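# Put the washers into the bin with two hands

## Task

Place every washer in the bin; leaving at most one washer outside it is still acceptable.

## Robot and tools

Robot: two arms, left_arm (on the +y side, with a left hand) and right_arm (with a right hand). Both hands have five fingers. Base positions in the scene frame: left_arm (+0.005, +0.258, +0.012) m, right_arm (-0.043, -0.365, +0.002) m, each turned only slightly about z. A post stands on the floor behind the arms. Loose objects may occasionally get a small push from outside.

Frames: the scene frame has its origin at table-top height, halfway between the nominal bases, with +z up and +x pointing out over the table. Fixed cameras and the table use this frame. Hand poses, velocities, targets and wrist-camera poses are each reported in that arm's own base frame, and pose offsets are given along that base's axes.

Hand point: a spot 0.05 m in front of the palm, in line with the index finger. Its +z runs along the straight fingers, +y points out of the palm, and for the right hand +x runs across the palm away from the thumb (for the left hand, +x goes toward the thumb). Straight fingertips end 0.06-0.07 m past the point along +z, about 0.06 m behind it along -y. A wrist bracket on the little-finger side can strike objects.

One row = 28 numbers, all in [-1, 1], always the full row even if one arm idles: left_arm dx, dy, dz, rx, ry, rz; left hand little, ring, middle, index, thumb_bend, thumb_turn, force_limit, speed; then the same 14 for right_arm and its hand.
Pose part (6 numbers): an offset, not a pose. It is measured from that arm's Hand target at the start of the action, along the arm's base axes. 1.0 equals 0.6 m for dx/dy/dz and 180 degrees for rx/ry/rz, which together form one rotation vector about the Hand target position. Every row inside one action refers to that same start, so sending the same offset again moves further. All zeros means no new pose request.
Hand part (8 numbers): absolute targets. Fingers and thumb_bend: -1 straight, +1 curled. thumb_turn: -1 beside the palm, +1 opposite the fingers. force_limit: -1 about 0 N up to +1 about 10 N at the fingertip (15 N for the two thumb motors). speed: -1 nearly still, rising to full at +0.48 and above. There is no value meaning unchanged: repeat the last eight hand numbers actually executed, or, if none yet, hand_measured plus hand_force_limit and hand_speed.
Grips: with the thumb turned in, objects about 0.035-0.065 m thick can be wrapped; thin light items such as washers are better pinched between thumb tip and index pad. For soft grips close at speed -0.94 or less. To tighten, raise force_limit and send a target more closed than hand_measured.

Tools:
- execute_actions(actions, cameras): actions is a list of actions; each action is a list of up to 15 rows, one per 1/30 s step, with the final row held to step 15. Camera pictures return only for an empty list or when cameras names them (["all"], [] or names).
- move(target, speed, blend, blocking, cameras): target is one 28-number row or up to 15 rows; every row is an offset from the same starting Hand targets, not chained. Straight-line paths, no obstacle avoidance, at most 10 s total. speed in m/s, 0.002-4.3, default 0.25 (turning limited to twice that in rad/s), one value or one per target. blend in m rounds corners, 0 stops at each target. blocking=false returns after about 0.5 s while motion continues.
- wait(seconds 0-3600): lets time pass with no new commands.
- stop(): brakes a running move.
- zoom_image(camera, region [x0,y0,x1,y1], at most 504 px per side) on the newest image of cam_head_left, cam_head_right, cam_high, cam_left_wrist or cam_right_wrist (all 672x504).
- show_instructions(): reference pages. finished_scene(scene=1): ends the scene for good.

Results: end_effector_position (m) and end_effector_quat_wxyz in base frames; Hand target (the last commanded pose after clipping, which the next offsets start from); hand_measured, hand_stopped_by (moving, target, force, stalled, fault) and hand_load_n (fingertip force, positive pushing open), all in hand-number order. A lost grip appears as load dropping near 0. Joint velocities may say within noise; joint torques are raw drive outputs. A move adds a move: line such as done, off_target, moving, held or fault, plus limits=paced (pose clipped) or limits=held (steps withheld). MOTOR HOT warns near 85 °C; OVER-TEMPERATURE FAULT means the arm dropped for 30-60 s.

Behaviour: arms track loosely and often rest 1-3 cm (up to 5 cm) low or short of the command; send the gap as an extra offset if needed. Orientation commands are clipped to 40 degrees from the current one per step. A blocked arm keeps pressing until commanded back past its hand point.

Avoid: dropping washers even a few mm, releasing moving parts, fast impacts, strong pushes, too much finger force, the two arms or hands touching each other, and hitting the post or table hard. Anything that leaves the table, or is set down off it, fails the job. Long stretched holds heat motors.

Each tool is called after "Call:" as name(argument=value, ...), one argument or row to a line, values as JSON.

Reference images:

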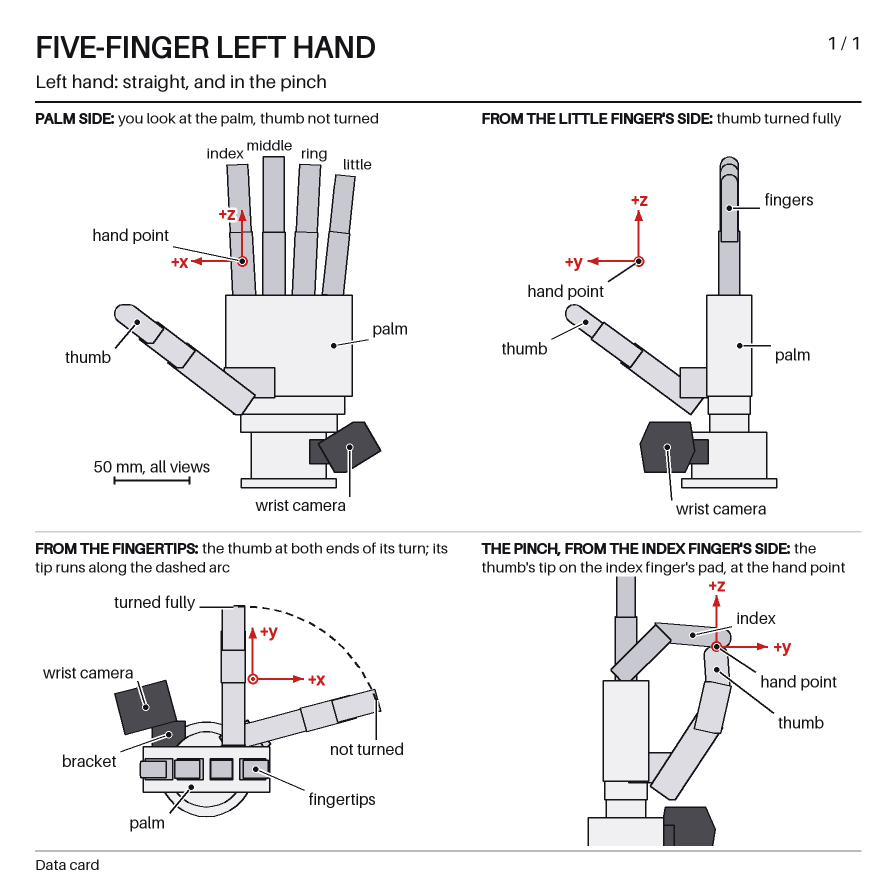

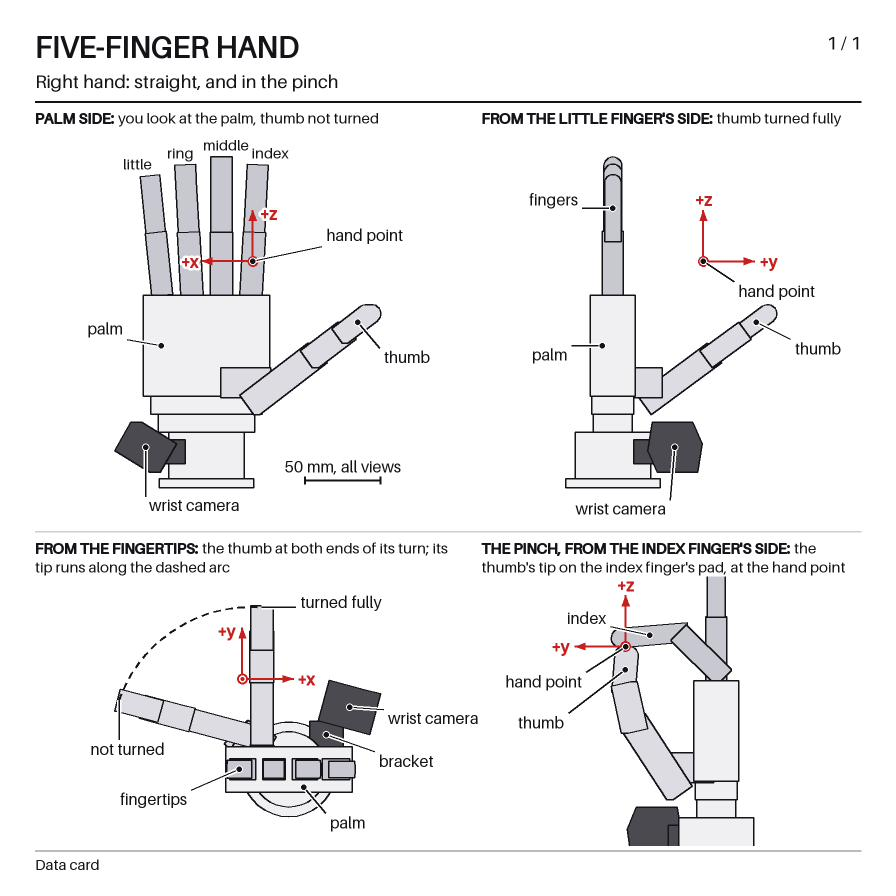

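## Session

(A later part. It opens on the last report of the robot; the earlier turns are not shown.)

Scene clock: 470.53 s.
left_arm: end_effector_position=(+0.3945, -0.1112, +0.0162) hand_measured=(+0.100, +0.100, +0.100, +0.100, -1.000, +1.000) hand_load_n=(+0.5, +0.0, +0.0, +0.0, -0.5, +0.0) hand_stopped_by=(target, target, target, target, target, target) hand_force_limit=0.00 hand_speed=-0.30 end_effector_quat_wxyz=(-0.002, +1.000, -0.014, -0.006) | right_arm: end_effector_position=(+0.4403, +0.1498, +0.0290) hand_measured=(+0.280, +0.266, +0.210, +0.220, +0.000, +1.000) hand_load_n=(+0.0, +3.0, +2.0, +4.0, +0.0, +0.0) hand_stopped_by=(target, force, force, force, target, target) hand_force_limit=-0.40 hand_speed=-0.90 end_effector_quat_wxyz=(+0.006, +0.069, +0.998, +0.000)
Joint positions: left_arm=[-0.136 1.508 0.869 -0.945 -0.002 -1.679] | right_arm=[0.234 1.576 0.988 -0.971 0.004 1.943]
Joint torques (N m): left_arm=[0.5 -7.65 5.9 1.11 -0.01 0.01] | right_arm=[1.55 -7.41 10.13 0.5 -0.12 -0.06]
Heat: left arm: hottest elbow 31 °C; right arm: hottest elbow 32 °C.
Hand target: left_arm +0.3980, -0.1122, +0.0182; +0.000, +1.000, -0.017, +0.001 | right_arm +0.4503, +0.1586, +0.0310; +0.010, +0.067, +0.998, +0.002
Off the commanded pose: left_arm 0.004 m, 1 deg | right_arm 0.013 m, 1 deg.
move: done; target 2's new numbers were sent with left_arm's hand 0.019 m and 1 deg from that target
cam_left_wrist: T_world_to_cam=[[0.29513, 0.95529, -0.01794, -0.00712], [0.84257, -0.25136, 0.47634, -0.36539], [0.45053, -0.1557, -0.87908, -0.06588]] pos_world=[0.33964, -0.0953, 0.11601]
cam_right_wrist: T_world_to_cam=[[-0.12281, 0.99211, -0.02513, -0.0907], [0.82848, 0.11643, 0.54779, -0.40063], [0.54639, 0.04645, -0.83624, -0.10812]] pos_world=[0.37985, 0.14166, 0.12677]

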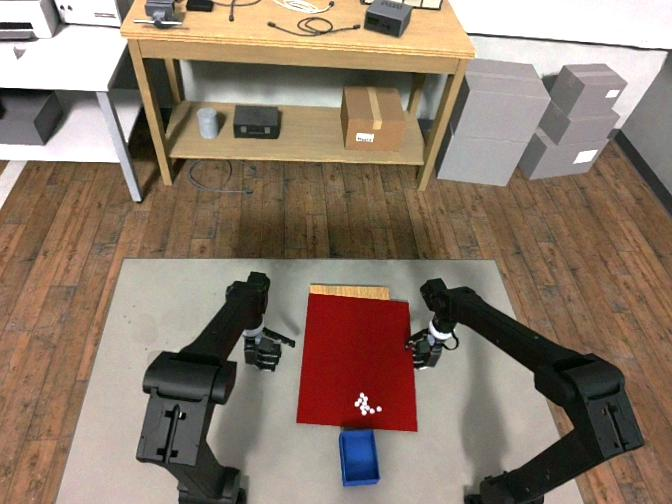

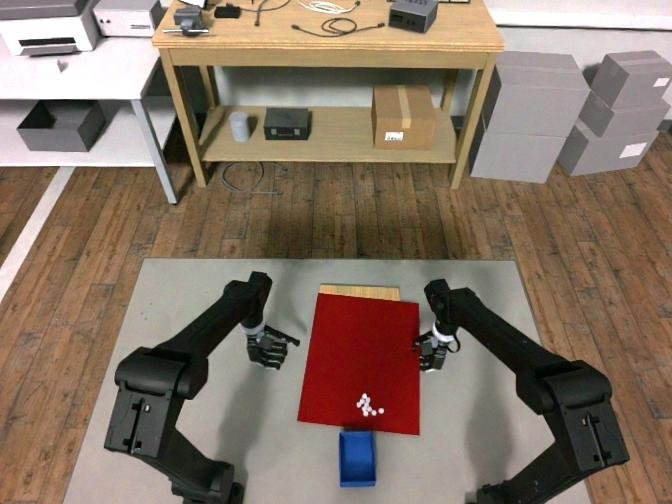

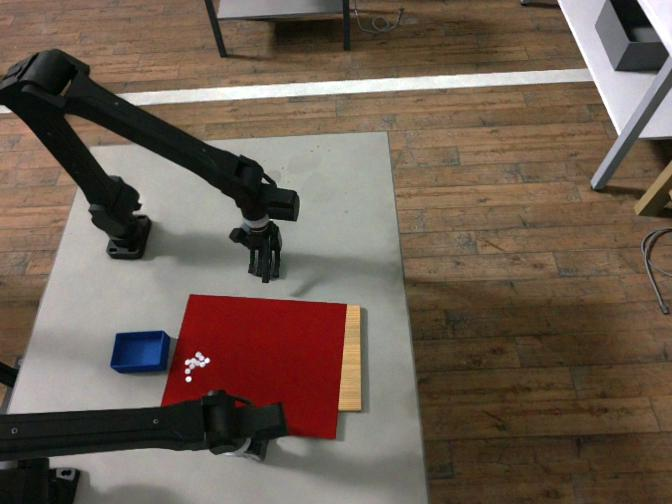

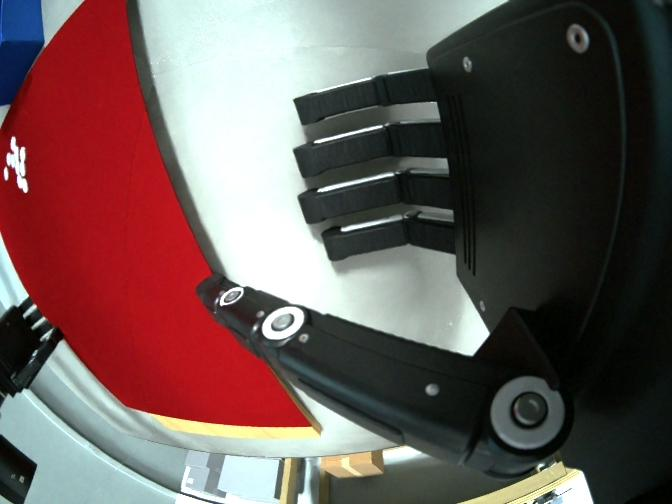

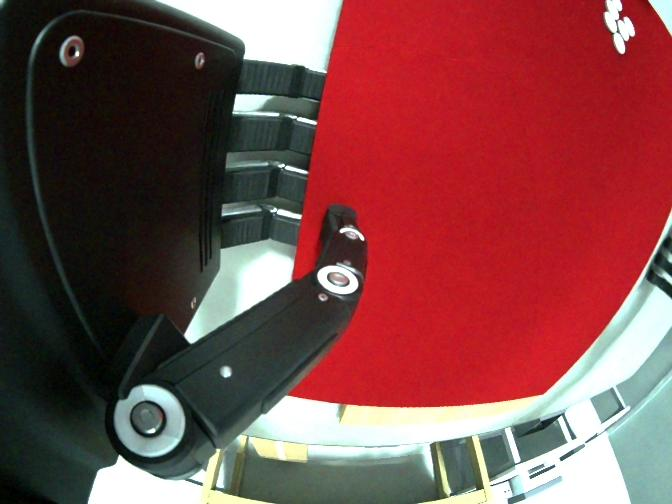

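Call:
move(
  target=[
    [0.0,0.0,-0.004,0,0,0,0.1,0.1,0.1,0.1,-1,1,0,-0.3, 0,0,0,0,0,0,0.28,0.35,0.35,0.35,0,1,-0.4,-0.9],
    [0.005,-0.078,-0.004,0,0,0,0.1,0.1,0.1,0.1,-1,1,0,-0.3, 0,0,0,0,0,0,0.28,0.35,0.35,0.35,0,1,-0.4,-0.9],
  ],
  speed=0.08,
  cameras=["cam_left_wrist","cam_high"],
)

Call:
zoom_image(
  camera="cam_left_wrist",
  region=[160, 40, 440, 330],
)

Scene clock: 476.33 s.
left_arm: end_effector_position=(+0.3879, -0.1511, +0.0125) hand_measured=(+0.100, +0.100, +0.100, +0.100, -1.000, +1.000) hand_load_n=(+0.0, +0.0, -0.5, -1.5, +0.0, +0.0) hand_stopped_by=(target, target, target, target, target, target) hand_force_limit=0.00 hand_speed=-0.30 end_effector_quat_wxyz=(-0.003, +1.000, -0.018, -0.007) | right_arm: end_effector_position=(+0.4403, +0.1498, +0.0290) hand_measured=(+0.280, +0.266, +0.210, +0.220, +0.000, +1.000) hand_load_n=(+0.0, +3.0, +2.0, +4.0, +0.0, +0.0) hand_stopped_by=(target, force, force, force, target, target) hand_force_limit=-0.40 hand_speed=-0.90 end_effector_quat_wxyz=(+0.006, +0.069, +0.998, +0.000)
Joint positions: left_arm=[-0.245 1.519 0.871 -0.938 -0.002 -1.779] | right_arm=[0.234 1.576 0.988 -0.971 0.004 1.943]
Joint torques (N m): left_arm=[-0.26 -6.36 7.98 0.92 -0.02 -0.17] | right_arm=[1.38 -7.71 10.15 0.4 -0.18 0]
Heat: left arm: hottest elbow 31 °C; right arm: hottest elbow 32 °C.
Hand target: left_arm +0.4010, -0.1590, +0.0158; +0.000, +1.000, -0.017, +0.001 | right_arm +0.4503, +0.1586, +0.0310; +0.010, +0.067, +0.998, +0.002
Off the commanded pose: left_arm 0.016 m, 1 deg | right_arm 0.013 m, 1 deg.
move: off_target (left_arm)
cam_left_wrist: T_world_to_cam=[[0.30344, 0.9527, -0.01716, 0.02929], [0.8414, -0.25945, 0.47407, -0.36875], [0.44719, -0.15829, -0.88032, -0.07146]] pos_world=[0.33333, -0.13489, 0.11241]
Images, in order (width x height): cam_high 672x504, cam_left_wrist 672x504.

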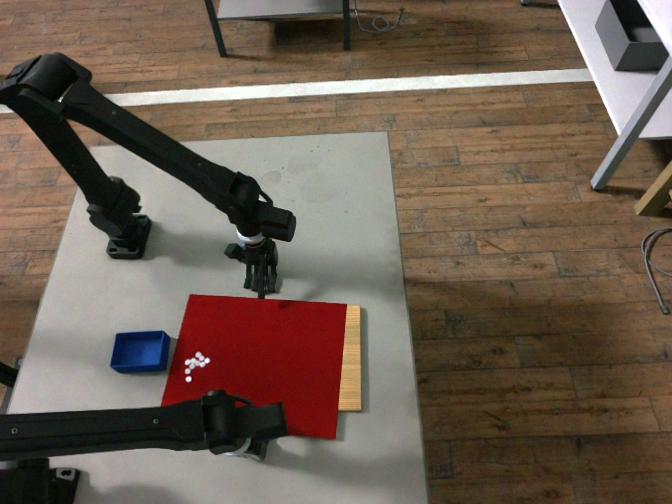

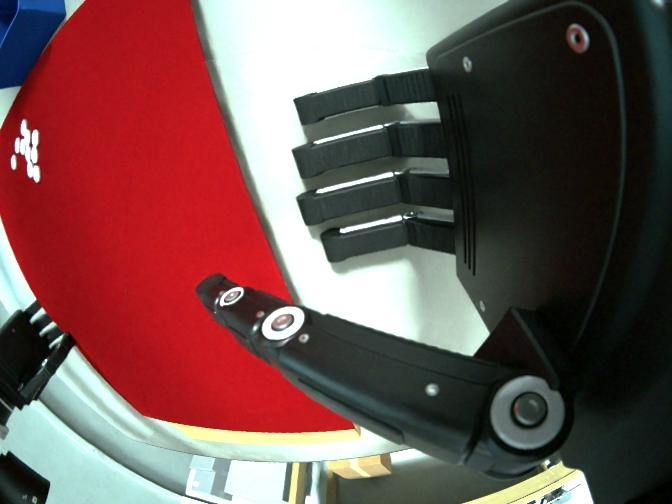

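Scaled by 1.738 from the camera's image (finer frame: 960x720).

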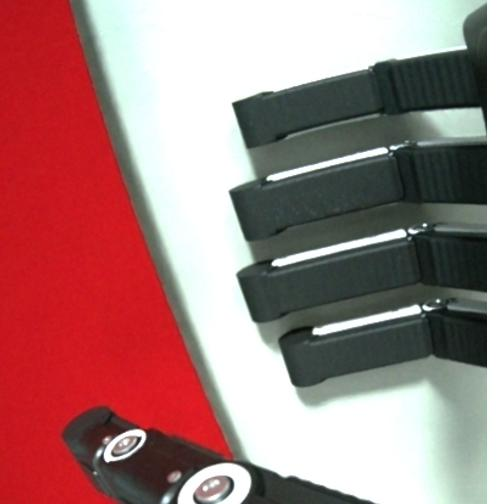

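Call:
move(
  target=[
    [0.003,-0.052,0.004,0,0,0,0.1,0.1,0.1,0.1,-1,1,0,-0.3, 0,0,0,0,0,0,0.28,0.35,0.35,0.35,0,1,-0.4,-0.9],
  ],
  speed=0.08,
  cameras=["cam_left_wrist","cam_high"],
)

Call:
zoom_image(
  camera="cam_left_wrist",
  region=[160, 40, 440, 330],
)

Scene clock: 479.20 s.
left_arm: end_effector_position=(+0.3909, -0.1831, +0.0128) hand_measured=(+0.100, +0.100, +0.100, +0.100, -1.000, +1.000) hand_load_n=(+0.0, +0.0, +0.0, -1.0, -0.5, +0.0) hand_stopped_by=(target, target, target, target, target, target) hand_force_limit=0.00 hand_speed=-0.30 end_effector_quat_wxyz=(-0.002, +1.000, -0.019, -0.005) | right_arm: end_effector_position=(+0.4403, +0.1498, +0.0290) hand_measured=(+0.280, +0.266, +0.210, +0.220, +0.000, +1.000) hand_load_n=(+0.0, +3.0, +2.0, +3.5, +0.0, +0.0) hand_stopped_by=(target, force, force, force, target, target) hand_force_limit=-0.40 hand_speed=-0.90 end_effector_quat_wxyz=(+0.006, +0.069, +0.998, +0.000)
Joint positions: left_arm=[-0.324 1.545 0.901 -0.938 -0.001 -1.856] | right_arm=[0.234 1.576 0.988 -0.971 0.004 1.943]
Joint torques (N m): left_arm=[0.03 -7.12 8.24 0.55 -0.05 -0.17] | right_arm=[1.67 -7.77 10.26 0.46 -0.07 0.01]
Heat: left arm: hottest elbow 31 °C; right arm: hottest elbow 32 °C.
Hand target: left_arm +0.4027, -0.1901, +0.0181; +0.000, +1.000, -0.017, +0.000 | right_arm +0.4503, +0.1586, +0.0310; +0.010, +0.067, +0.998, +0.002
Off the commanded pose: left_arm 0.015 m, 1 deg | right_arm 0.013 m, 1 deg.
move: off_target (left_arm)
cam_left_wrist: T_world_to_cam=[[0.30533, 0.9521, -0.01642, 0.05798], [0.83882, -0.26076, 0.4779, -0.37903], [0.45073, -0.15969, -0.87826, -0.07923]] pos_world=[0.33594, -0.16669, 0.11251]
Images, in order (width x height): cam_high 672x504, cam_left_wrist 672x504.

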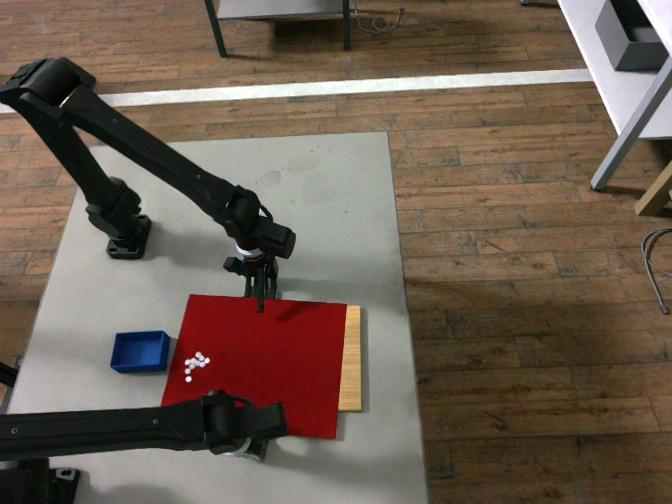

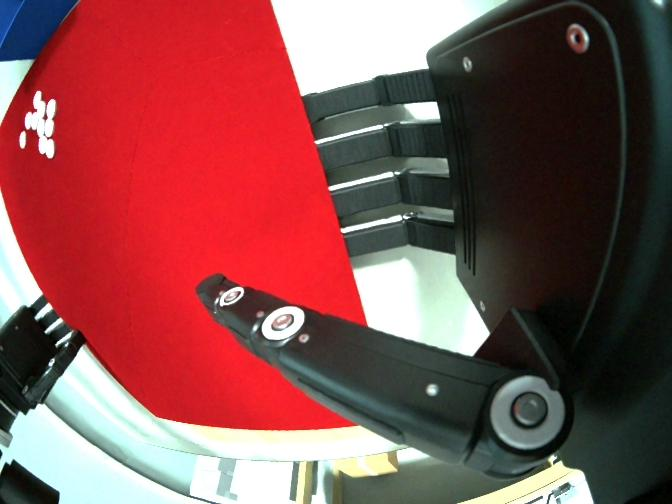

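Scaled by 1.738 from the camera's image (finer frame: 960x720).

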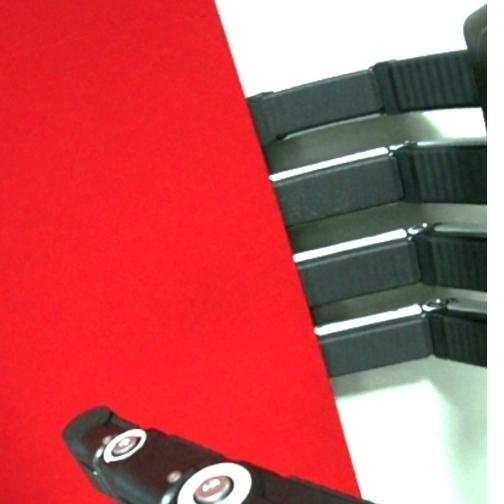

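Call:
move(
  target=[
    [0.0,-0.008,0.0,0,0,0,0.1,0.1,0.1,0.1,-1,1,0,-0.3, 0,0,0,0,0,0,0.28,0.35,0.35,0.35,0,1,-0.4,-0.9],
    [0.0,-0.008,0.0,0,0,0,0.1,0.1,0.1,0.1,0,1,-0.4,-0.7, 0,0,0,0,0,0,0.28,0.35,0.35,0.35,0,1,-0.4,-0.9],
  ],
  speed=0.08,
  cameras=["cam_left_wrist","cam_high"],
)

Call:
zoom_image(
  camera="cam_left_wrist",
  region=[160, 40, 440, 330],
)

Scene clock: 483.77 s.
left_arm: end_effector_position=(+0.3907, -0.1856, +0.0129) hand_measured=(+0.100, +0.100, +0.100, +0.100, +0.000, +1.000) hand_load_n=(+0.0, +0.0, +0.5, -1.0, +0.0, +0.0) hand_stopped_by=(target, target, target, target, target, target) hand_force_limit=-0.40 hand_speed=-0.70 end_effector_quat_wxyz=(-0.003, +1.000, -0.017, -0.006) | right_arm: end_effector_position=(+0.4403, +0.1498, +0.0290) hand_measured=(+0.280, +0.266, +0.210, +0.220, +0.000, +1.000) hand_load_n=(+0.0, +3.0, +2.0, +4.0, +0.0, +0.0) hand_stopped_by=(target, force, force, force, target, target) hand_force_limit=-0.40 hand_speed=-0.90 end_effector_quat_wxyz=(+0.006, +0.069, +0.998, +0.000)
Joint positions: left_arm=[-0.331 1.546 0.903 -0.94 -0.001 -1.867] | right_arm=[0.234 1.576 0.988 -0.971 0.004 1.943]
Joint torques (N m): left_arm=[-0.32 -6.95 8.43 0.58 -0.04 -0.15] | right_arm=[1.49 -7.71 10.22 0.46 -0.11 -0.03]
Heat: left arm: hottest elbow 31 °C; right arm: hottest elbow 32 °C.
Hand target: left_arm +0.4028, -0.1949, +0.0181; +0.000, +1.000, -0.017, +0.001 | right_arm +0.4503, +0.1586, +0.0310; +0.010, +0.067, +0.998, +0.002
Off the commanded pose: left_arm 0.016 m, 1 deg | right_arm 0.013 m, 1 deg.
move: off_target (left_arm); target 2's new numbers were sent with left_arm's hand 0.016 m and 1 deg from that target
cam_left_wrist: T_world_to_cam=[[0.30132, 0.95339, -0.01619, 0.06225], [0.84024, -0.25746, 0.4772, -0.37952], [0.45079, -0.15739, -0.87865, -0.07899]] pos_world=[0.33574, -0.16949, 0.11271]
Images, in order (width x height): cam_high 672x504, cam_left_wrist 672x504.

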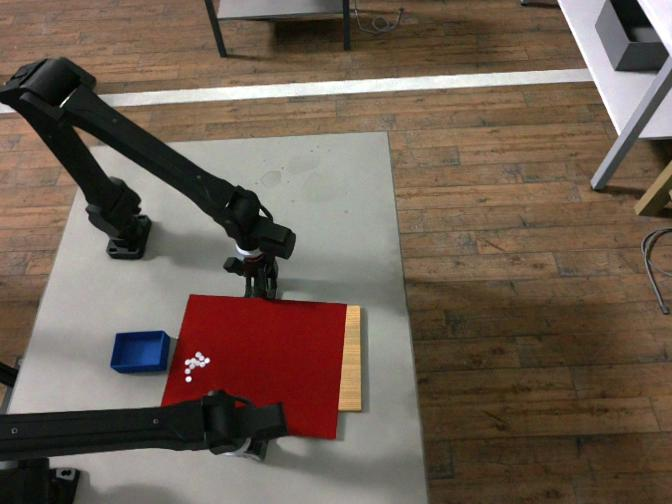

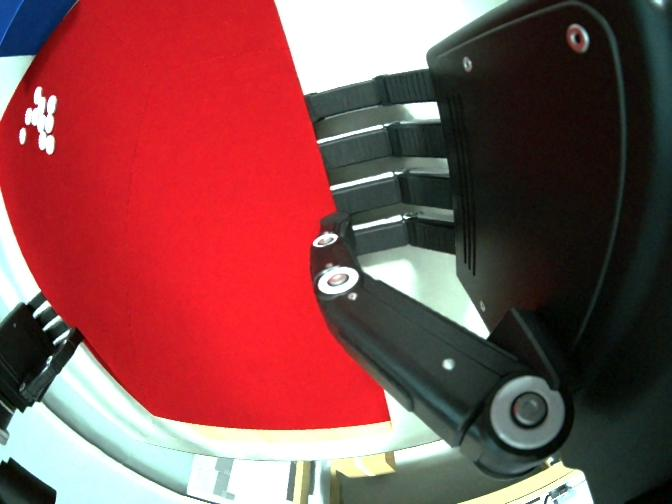

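Scaled by 1.738 from the camera's image (finer frame: 960x720).

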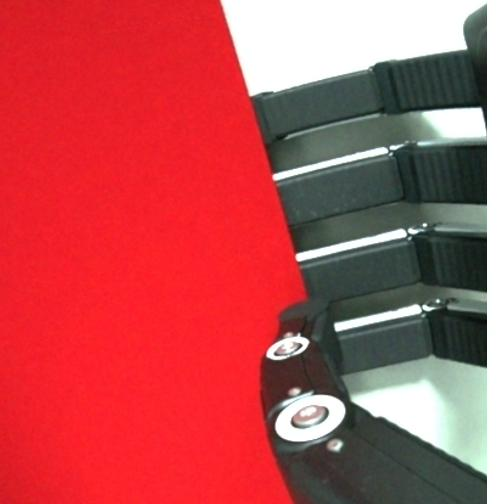

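Call:
move(
  target=[
    [0.0,0,0.0,0,0,0,0.1,0.1,0.1,0.1,-0.12,1,-0.4,-0.7, 0,0,0,0,0,0,0.28,0.35,0.35,0.35,0,1,-0.4,-0.9],
    [0.0,0,0.0,0,0,0,0.3,0.45,0.45,0.45,-0.12,1,-0.2,-0.9, 0,0,0,0,0,0,0.28,0.35,0.35,0.35,0,1,-0.4,-0.9],
  ],
  speed=0.08,
  cameras=["cam_left_wrist","cam_high"],
)

Call:
zoom_image(
  camera="cam_left_wrist",
  region=[160, 40, 440, 330],
)

Scene clock: 487.53 s.
left_arm: end_effector_position=(+0.3903, -0.1844, +0.0093) hand_measured=(+0.300, +0.284, +0.228, +0.238, -0.120, +1.000) hand_load_n=(+0.0, +4.5, +4.5, +6.5, +0.0, +0.0) hand_stopped_by=(target, force, force, force, target, target) hand_force_limit=-0.20 hand_speed=-0.90 end_effector_quat_wxyz=(-0.006, +1.000, -0.014, -0.009) | right_arm: end_effector_position=(+0.4403, +0.1498, +0.0290) hand_measured=(+0.280, +0.266, +0.210, +0.220, +0.000, +1.000) hand_load_n=(+0.0, +3.5, +2.0, +4.0, +0.0, +0.0) hand_stopped_by=(target, force, force, force, target, target) hand_force_limit=-0.40 hand_speed=-0.90 end_effector_quat_wxyz=(+0.006, +0.069, +0.998, +0.000)
Joint positions: left_arm=[-0.331 1.555 0.903 -0.94 -0.005 -1.873] | right_arm=[0.234 1.576 0.988 -0.971 0.004 1.943]
Joint torques (N m): left_arm=[-0.26 -7.65 8.35 0.55 0.12 -0.1] | right_arm=[1.14 -7.77 10.43 0.47 -0.08 0.02]
Heat: left arm: hottest elbow 31 °C; right arm: hottest elbow 32 °C.
Hand target: left_arm +0.4028, -0.1949, +0.0181; +0.000, +1.000, -0.017, +0.001 | right_arm +0.4503, +0.1586, +0.0310; +0.010, +0.067, +0.998, +0.002
Off the commanded pose: left_arm 0.018 m, 1 deg | right_arm 0.013 m, 1 deg.
move: done; target 2's new numbers were sent with left_arm's hand 0.016 m and 1 deg from that target
cam_left_wrist: T_world_to_cam=[[0.29543, 0.95529, -0.01213, 0.06376], [0.84496, -0.25534, 0.46994, -0.37862], [0.44583, -0.14908, -0.88262, -0.0784]] pos_world=[0.33603, -0.16928, 0.10951]
Images, in order (width x height): cam_high 672x504, cam_left_wrist 672x504.

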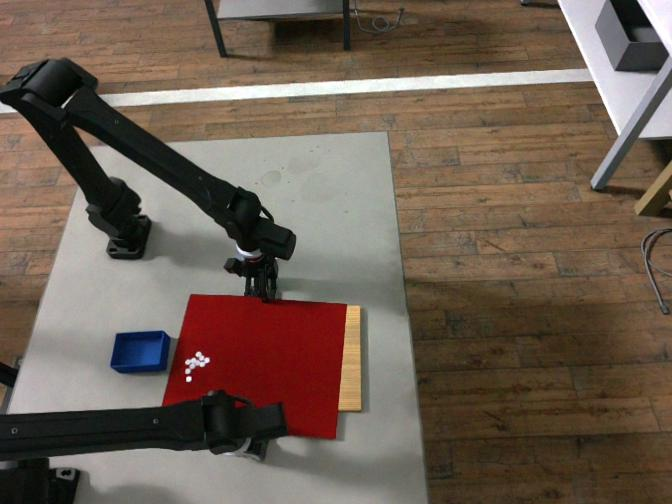

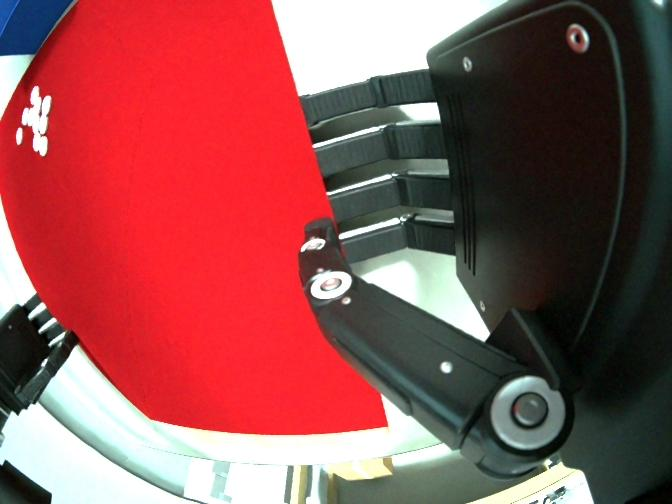

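Scaled by 1.738 from the camera's image (finer frame: 960x720).

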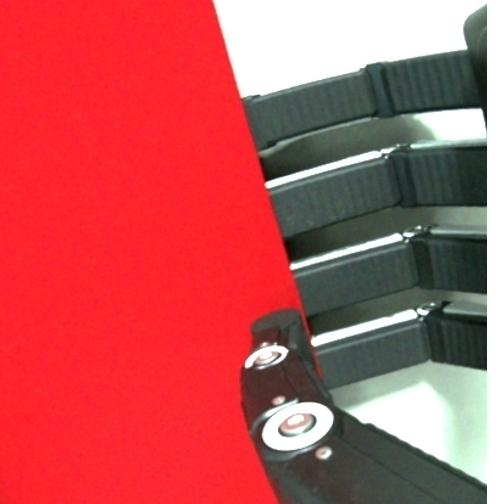

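Call:
move(
  target=[
    [0.0,0,0.0,0,0,0,0.3,0.45,0.45,0.45,-0.12,1,-0.2,-0.9, 0,0,0,0,0,0,0.28,0.45,0.45,0.45,0,1,-0.2,-0.9],
    [0.0,0,0.028,0,0,0,0.3,0.45,0.45,0.45,-0.12,1,-0.2,-0.9, 0,0,0.047,0,0,0,0.28,0.45,0.45,0.45,0,1,-0.2,-0.9],
  ],
  speed=0.03,
  cameras=["all"],
)

Call:
zoom_image(
  camera="cam_head_right",
  region=[280, 270, 460, 480],
)

Call:
zoom_image(
  camera="cam_high",
  region=[100, 250, 380, 460],
)

Scene clock: 492.57 s.
left_arm: end_effector_position=(+0.3873, -0.1841, +0.0152) hand_measured=(+0.300, +0.284, +0.228, +0.238, -0.120, +1.000) hand_load_n=(+0.0, +4.0, +4.0, +6.5, +0.0, +0.0) hand_stopped_by=(target, force, force, force, target, target) hand_force_limit=-0.20 hand_speed=-0.90 end_effector_quat_wxyz=(-0.009, +1.000, -0.014, -0.021) | right_arm: end_effector_position=(+0.4349, +0.1486, +0.0363) hand_measured=(+0.280, +0.292, +0.226, +0.226, +0.000, +1.000) hand_load_n=(+0.0, +4.0, +6.0, +5.5, +0.0, +0.0) hand_stopped_by=(target, force, force, force, target, target) hand_force_limit=-0.20 hand_speed=-0.90 end_effector_quat_wxyz=(-0.013, +0.071, +0.997, -0.006)
Joint positions: left_arm=[-0.331 1.551 0.921 -0.986 -0.003 -1.874] | right_arm=[0.234 1.573 1.012 -1.037 0.003 1.948]
Joint torques (N m): left_arm=[-0.15 -9.41 8.62 0.44 0.04 -0.08] | right_arm=[1.44 -11.11 11.36 0.05 -0.12 -0.08]
Heat: left arm: hottest elbow 32 °C; right arm: hottest elbow 32 °C.
Hand target: left_arm +0.4029, -0.1949, +0.0350; +0.000, +1.000, -0.017, +0.001 | right_arm +0.4504, +0.1586, +0.0593; +0.011, +0.067, +0.998, +0.002
Off the commanded pose: left_arm 0.027 m, 3 deg | right_arm 0.029 m, 3 deg.
move: off_target (left_arm, right_arm)
cam_left_wrist: T_world_to_cam=[[0.29437, 0.9556, -0.01321, 0.06485], [0.85601, -0.2575, 0.44826, -0.3831], [0.42496, -0.14326, -0.8938, -0.0624]] pos_world=[0.33537, -0.16956, 0.11681]
cam_right_wrist: T_world_to_cam=[[-0.11965, 0.99239, -0.0291, -0.09116], [0.84894, 0.11747, 0.51527, -0.40793], [0.51476, 0.03695, -0.85654, -0.08302]] pos_world=[0.37814, 0.14145, 0.13643]

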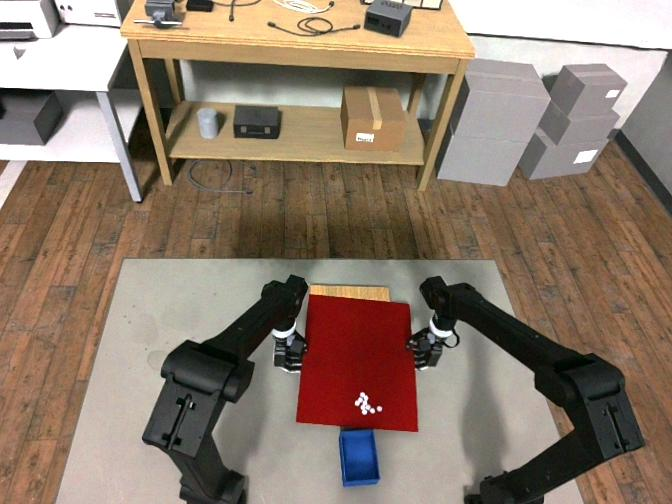

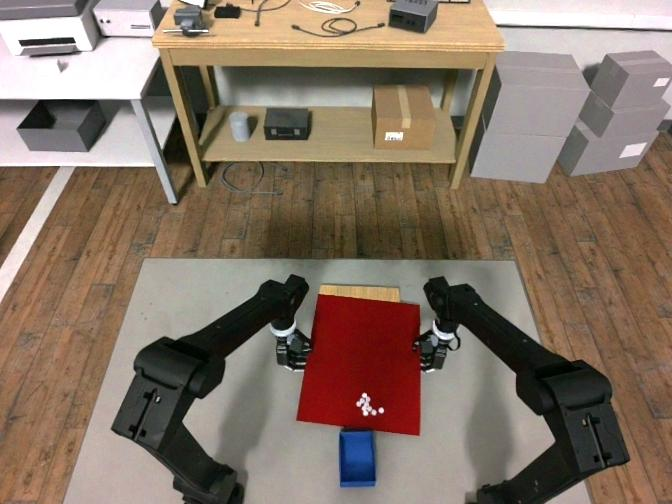

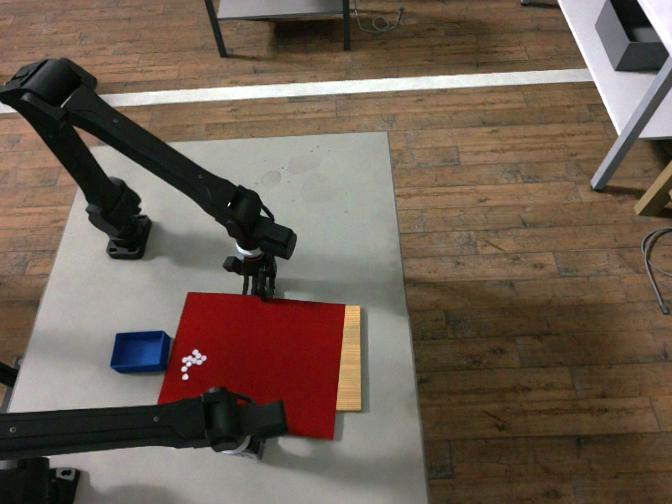

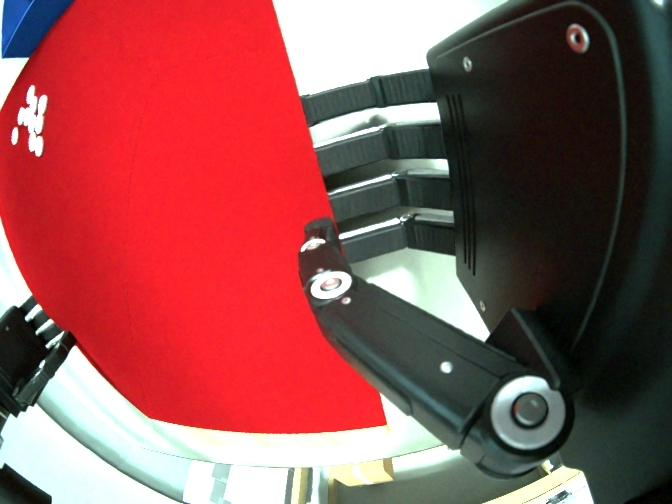

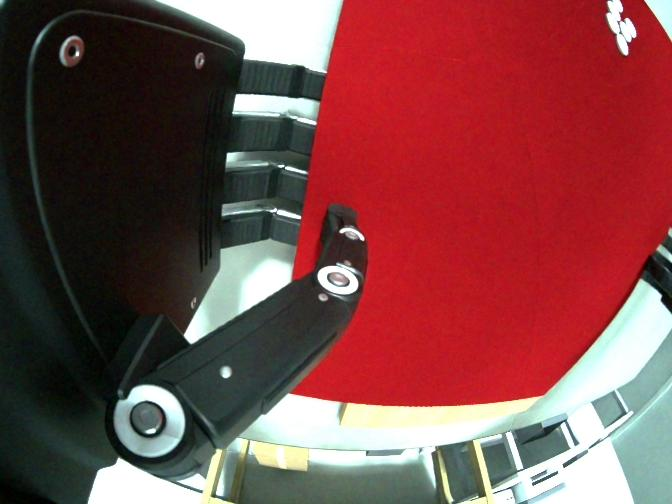

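Scaled by 2.400 from the camera's image (finer frame: 960x720).

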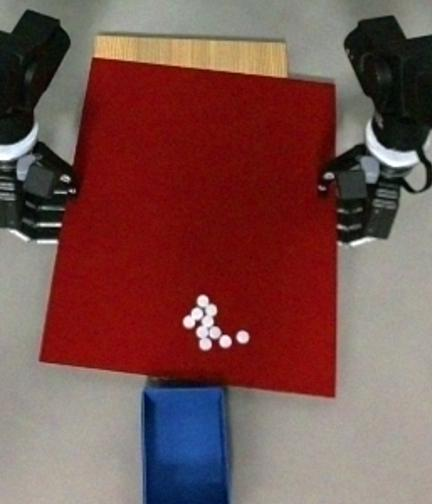

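Scaled by 1.800 from the camera's image (finer frame: 960x720).

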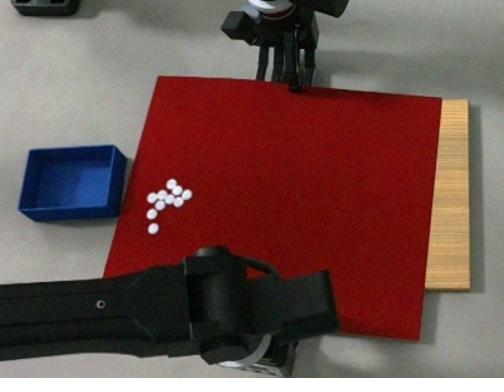

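Call:
move(
  target=[
    [0.0,0,0.052,0,0,0,0.3,0.45,0.45,0.45,-0.12,1,-0.2,-0.9, 0,0,0.048,0,0,0,0.28,0.45,0.45,0.45,0,1,-0.2,-0.9],
  ],
  speed=0.03,
  cameras=["all"],
)

Call:
zoom_image(
  camera="cam_head_right",
  region=[280, 270, 460, 480],
)

Call:
zoom_image(
  camera="cam_high",
  region=[100, 250, 380, 460],
)

Scene clock: 497.53 s.
left_arm: end_effector_position=(+0.3882, -0.1844, +0.0458) hand_measured=(+0.300, +0.284, +0.228, +0.238, -0.120, +1.000) hand_load_n=(+0.5, +4.0, +3.5, +6.5, +0.0, +0.0) hand_stopped_by=(target, force, force, force, target, target) hand_force_limit=-0.20 hand_speed=-0.90 end_effector_quat_wxyz=(-0.008, +1.000, -0.014, -0.021) | right_arm: end_effector_position=(+0.4345, +0.1485, +0.0634) hand_measured=(+0.280, +0.292, +0.226, +0.226, +0.000, +1.000) hand_load_n=(+0.0, +4.0, +6.0, +6.5, +0.0, +0.0) hand_stopped_by=(target, force, force, force, target, target) hand_force_limit=-0.20 hand_speed=-0.90 end_effector_quat_wxyz=(-0.015, +0.071, +0.997, -0.006)
Joint positions: left_arm=[-0.331 1.505 0.963 -1.074 -0.003 -1.874] | right_arm=[0.234 1.537 1.052 -1.118 0.003 1.948]
Joint torques (N m): left_arm=[-0.32 -9.05 9.06 0.46 0.02 -0.08] | right_arm=[1.38 -10.99 11.93 0.01 -0.12 -0.03]
Heat: left arm: hottest elbow 32 °C; right arm: hottest elbow 32 °C.
Hand target: left_arm +0.4028, -0.1949, +0.0661; +0.000, +1.000, -0.017, +0.001 | right_arm +0.4503, +0.1586, +0.0881; +0.011, +0.067, +0.998, +0.002
Off the commanded pose: left_arm 0.027 m, 3 deg | right_arm 0.031 m, 3 deg.
move: off_target (left_arm, right_arm)
cam_left_wrist: T_world_to_cam=[[0.29434, 0.9556, -0.01358, 0.06534], [0.85607, -0.25732, 0.44825, -0.39765], [0.42486, -0.14356, -0.8938, -0.03549]] pos_world=[0.33626, -0.16986, 0.14741]
cam_right_wrist: T_world_to_cam=[[-0.11936, 0.99241, -0.02965, -0.09048], [0.85107, 0.11765, 0.51171, -0.4223], [0.51131, 0.03584, -0.85865, -0.05775]] pos_world=[0.37814, 0.14155, 0.16382]

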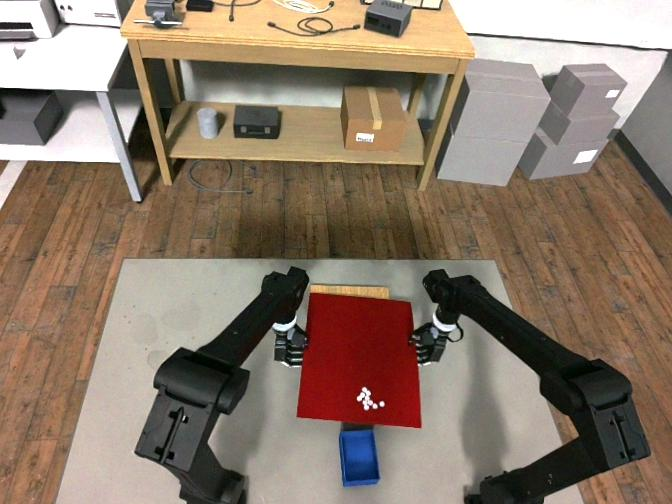

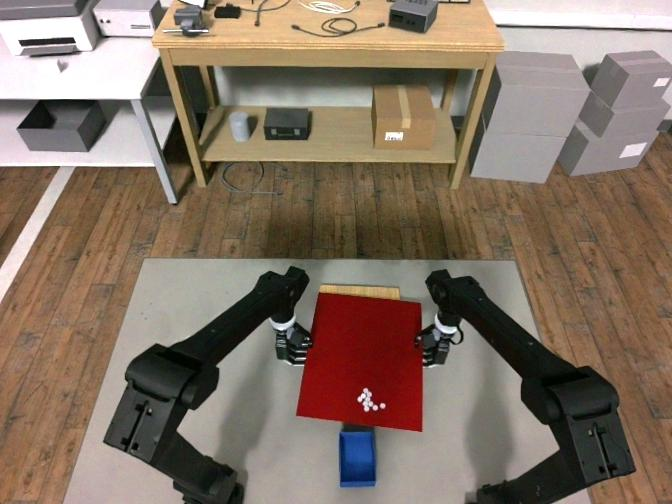

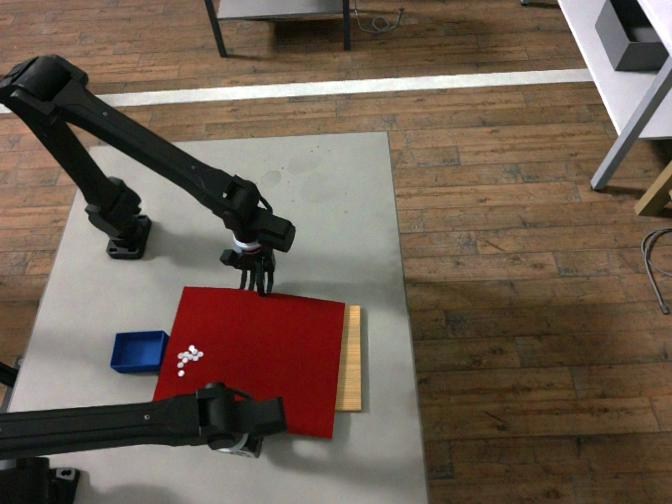

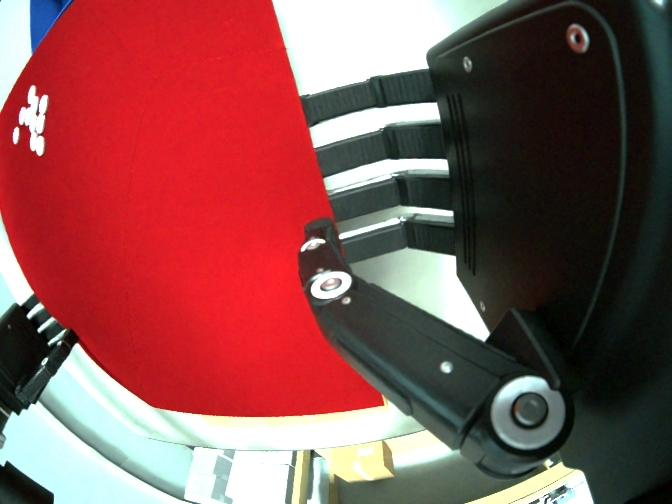

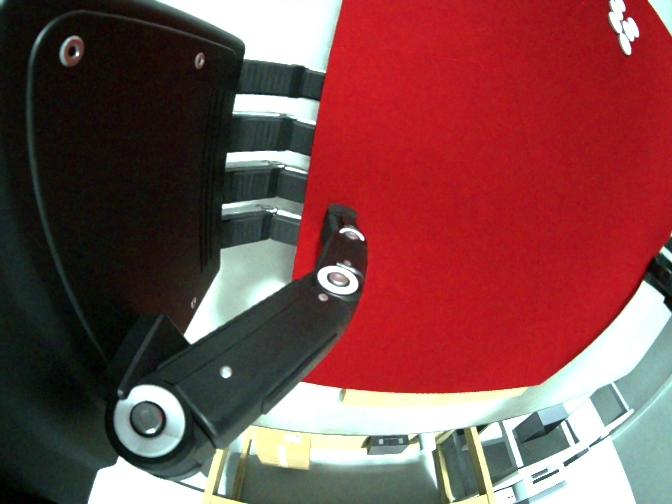

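Scaled by 2.400 from the camera's image (finer frame: 960x720).

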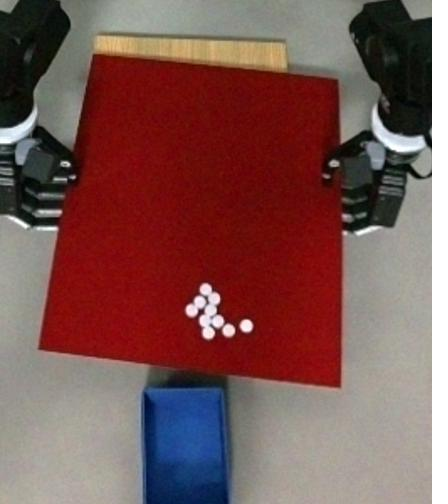

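Scaled by 1.800 from the camera's image (finer frame: 960x720).

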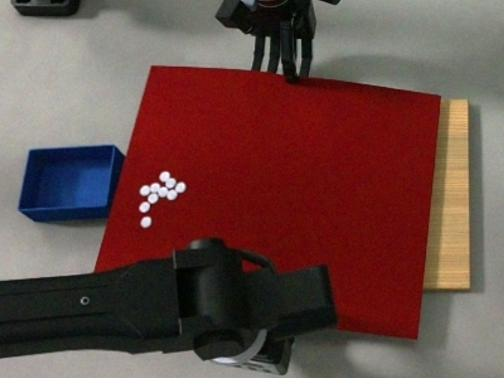

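Call:
move(
  target=[
    [0.0,0,0.023,0,0,0,0.3,0.45,0.45,0.45,-0.12,1,-0.2,-0.9, 0,0,0.023,0,0,0,0.28,0.45,0.45,0.45,0,1,-0.2,-0.9],
    [-0.045,0.032,0.023,0,0,0,0.3,0.45,0.45,0.45,-0.12,1,-0.2,-0.9, -0.045,0.026,0.023,0,0,0,0.28,0.45,0.45,0.45,0,1,-0.2,-0.9],
  ],
  speed=0.03,
  cameras=["all"],
)

Call:
zoom_image(
  camera="cam_head_right",
  region=[280, 270, 460, 480],
)

Call:
zoom_image(
  camera="cam_high",
  region=[100, 250, 380, 460],
)

Scene clock: 507.30 s.
left_arm: end_effector_position=(+0.3759, -0.1739, +0.0730) hand_measured=(+0.300, +0.284, +0.228, +0.238, -0.120, +1.000) hand_load_n=(+0.0, +4.0, +3.5, +7.0, +0.0, +0.0) hand_stopped_by=(target, force, force, force, target, target) hand_force_limit=-0.20 hand_speed=-0.90 end_effector_quat_wxyz=(-0.007, +1.000, -0.013, -0.005) | right_arm: end_effector_position=(+0.4239, +0.1613, +0.0898) hand_measured=(+0.280, +0.292, +0.226, +0.226, +0.000, +1.000) hand_load_n=(+0.0, +4.0, +6.0, +6.0, +0.0, +0.0) hand_stopped_by=(target, force, force, force, target, target) hand_force_limit=-0.20 hand_speed=-0.90 end_effector_quat_wxyz=(+0.000, +0.072, +0.997, -0.007)
Joint positions: left_arm=[-0.319 1.408 0.939 -1.114 -0.01 -1.864] | right_arm=[0.277 1.471 1.052 -1.157 0.013 1.992]
Joint torques (N m): left_arm=[0.56 -8.06 6.54 0.68 0.32 0.04] | right_arm=[2.26 -9.7 9.18 0.24 -0.45 0.04]
Heat: left arm: hottest elbow 32 °C; right arm: hottest elbow 31 °C.
Hand target: left_arm +0.3758, -0.1757, +0.0799; +0.000, +1.000, -0.017, +0.000 | right_arm +0.4233, +0.1741, +0.1019; +0.011, +0.067, +0.998, +0.002
Off the commanded pose: left_arm 0.007 m, 1 deg | right_arm 0.018 m, 2 deg.
move: off_target (right_arm)
cam_left_wrist: T_world_to_cam=[[0.29301, 0.95608, -0.00746, 0.05942], [0.84166, -0.25422, 0.47643, -0.39265], [0.45361, -0.14588, -0.87918, -0.01674]] pos_world=[0.32066, -0.15907, 0.1728]
cam_right_wrist: T_world_to_cam=[[-0.11668, 0.99251, -0.03618, -0.10421], [0.8362, 0.11783, 0.53561, -0.42418], [0.53586, 0.03224, -0.84369, -0.04144]] pos_world=[0.36474, 0.15475, 0.18846]

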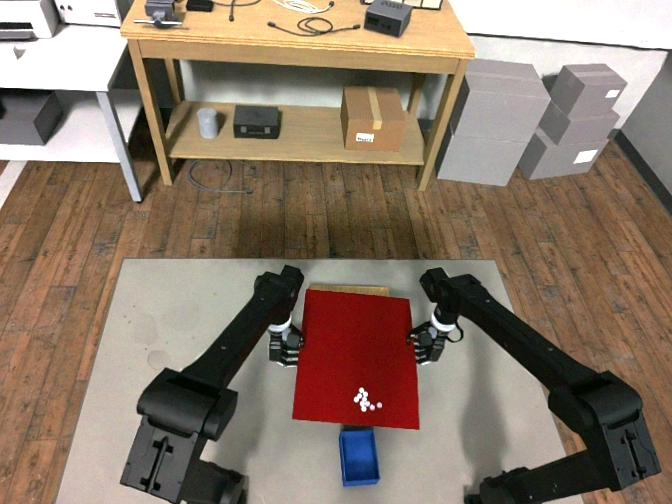

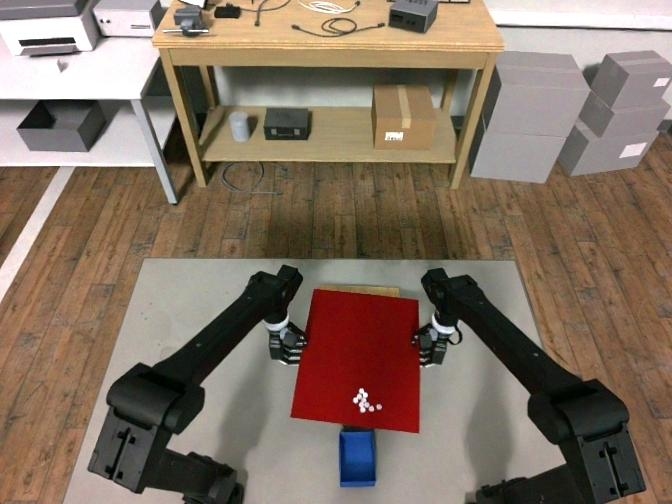

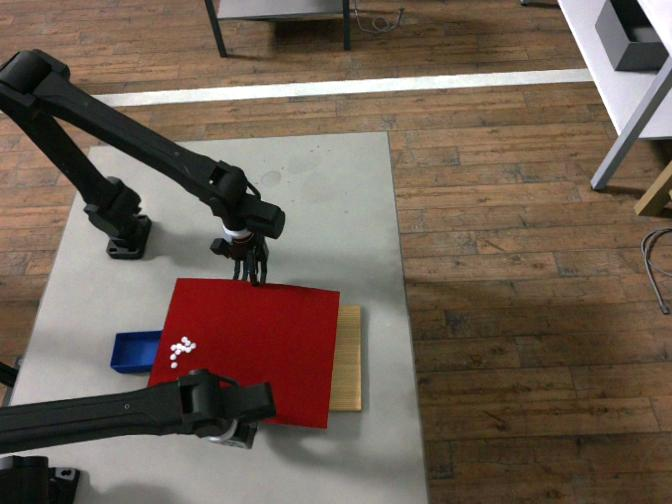

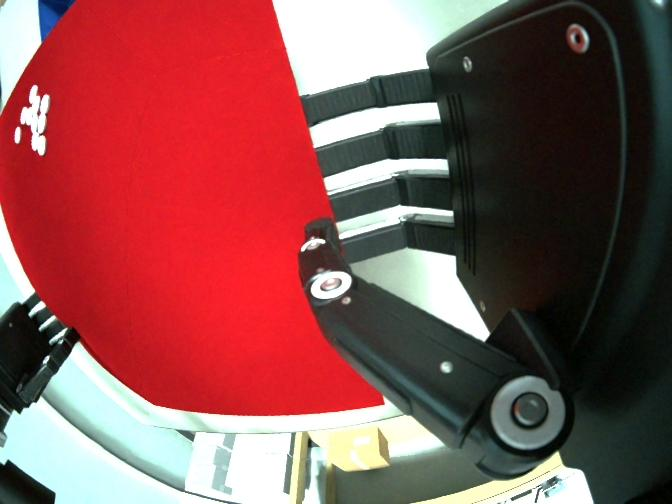

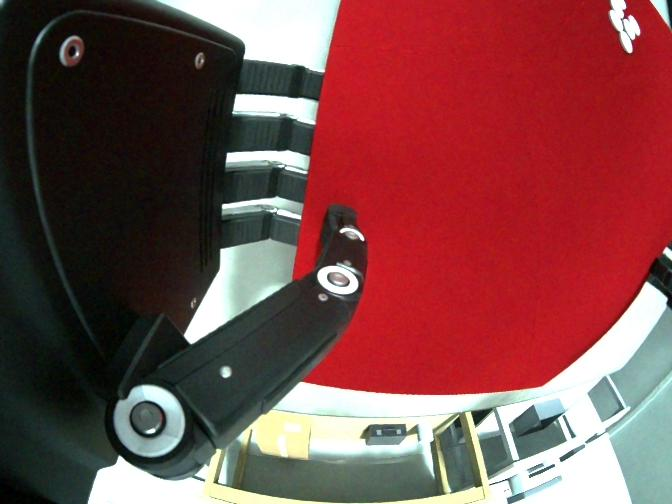

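Scaled by 2.400 from the camera's image (finer frame: 960x720).

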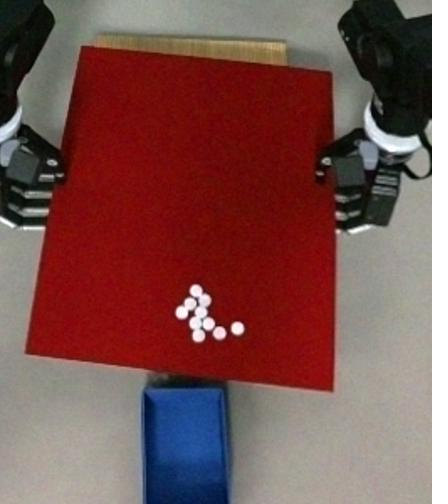

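Scaled by 1.800 from the camera's image (finer frame: 960x720).

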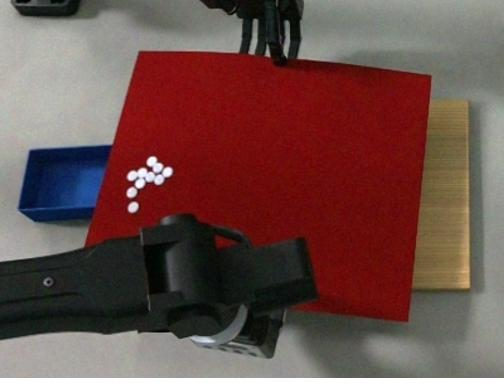

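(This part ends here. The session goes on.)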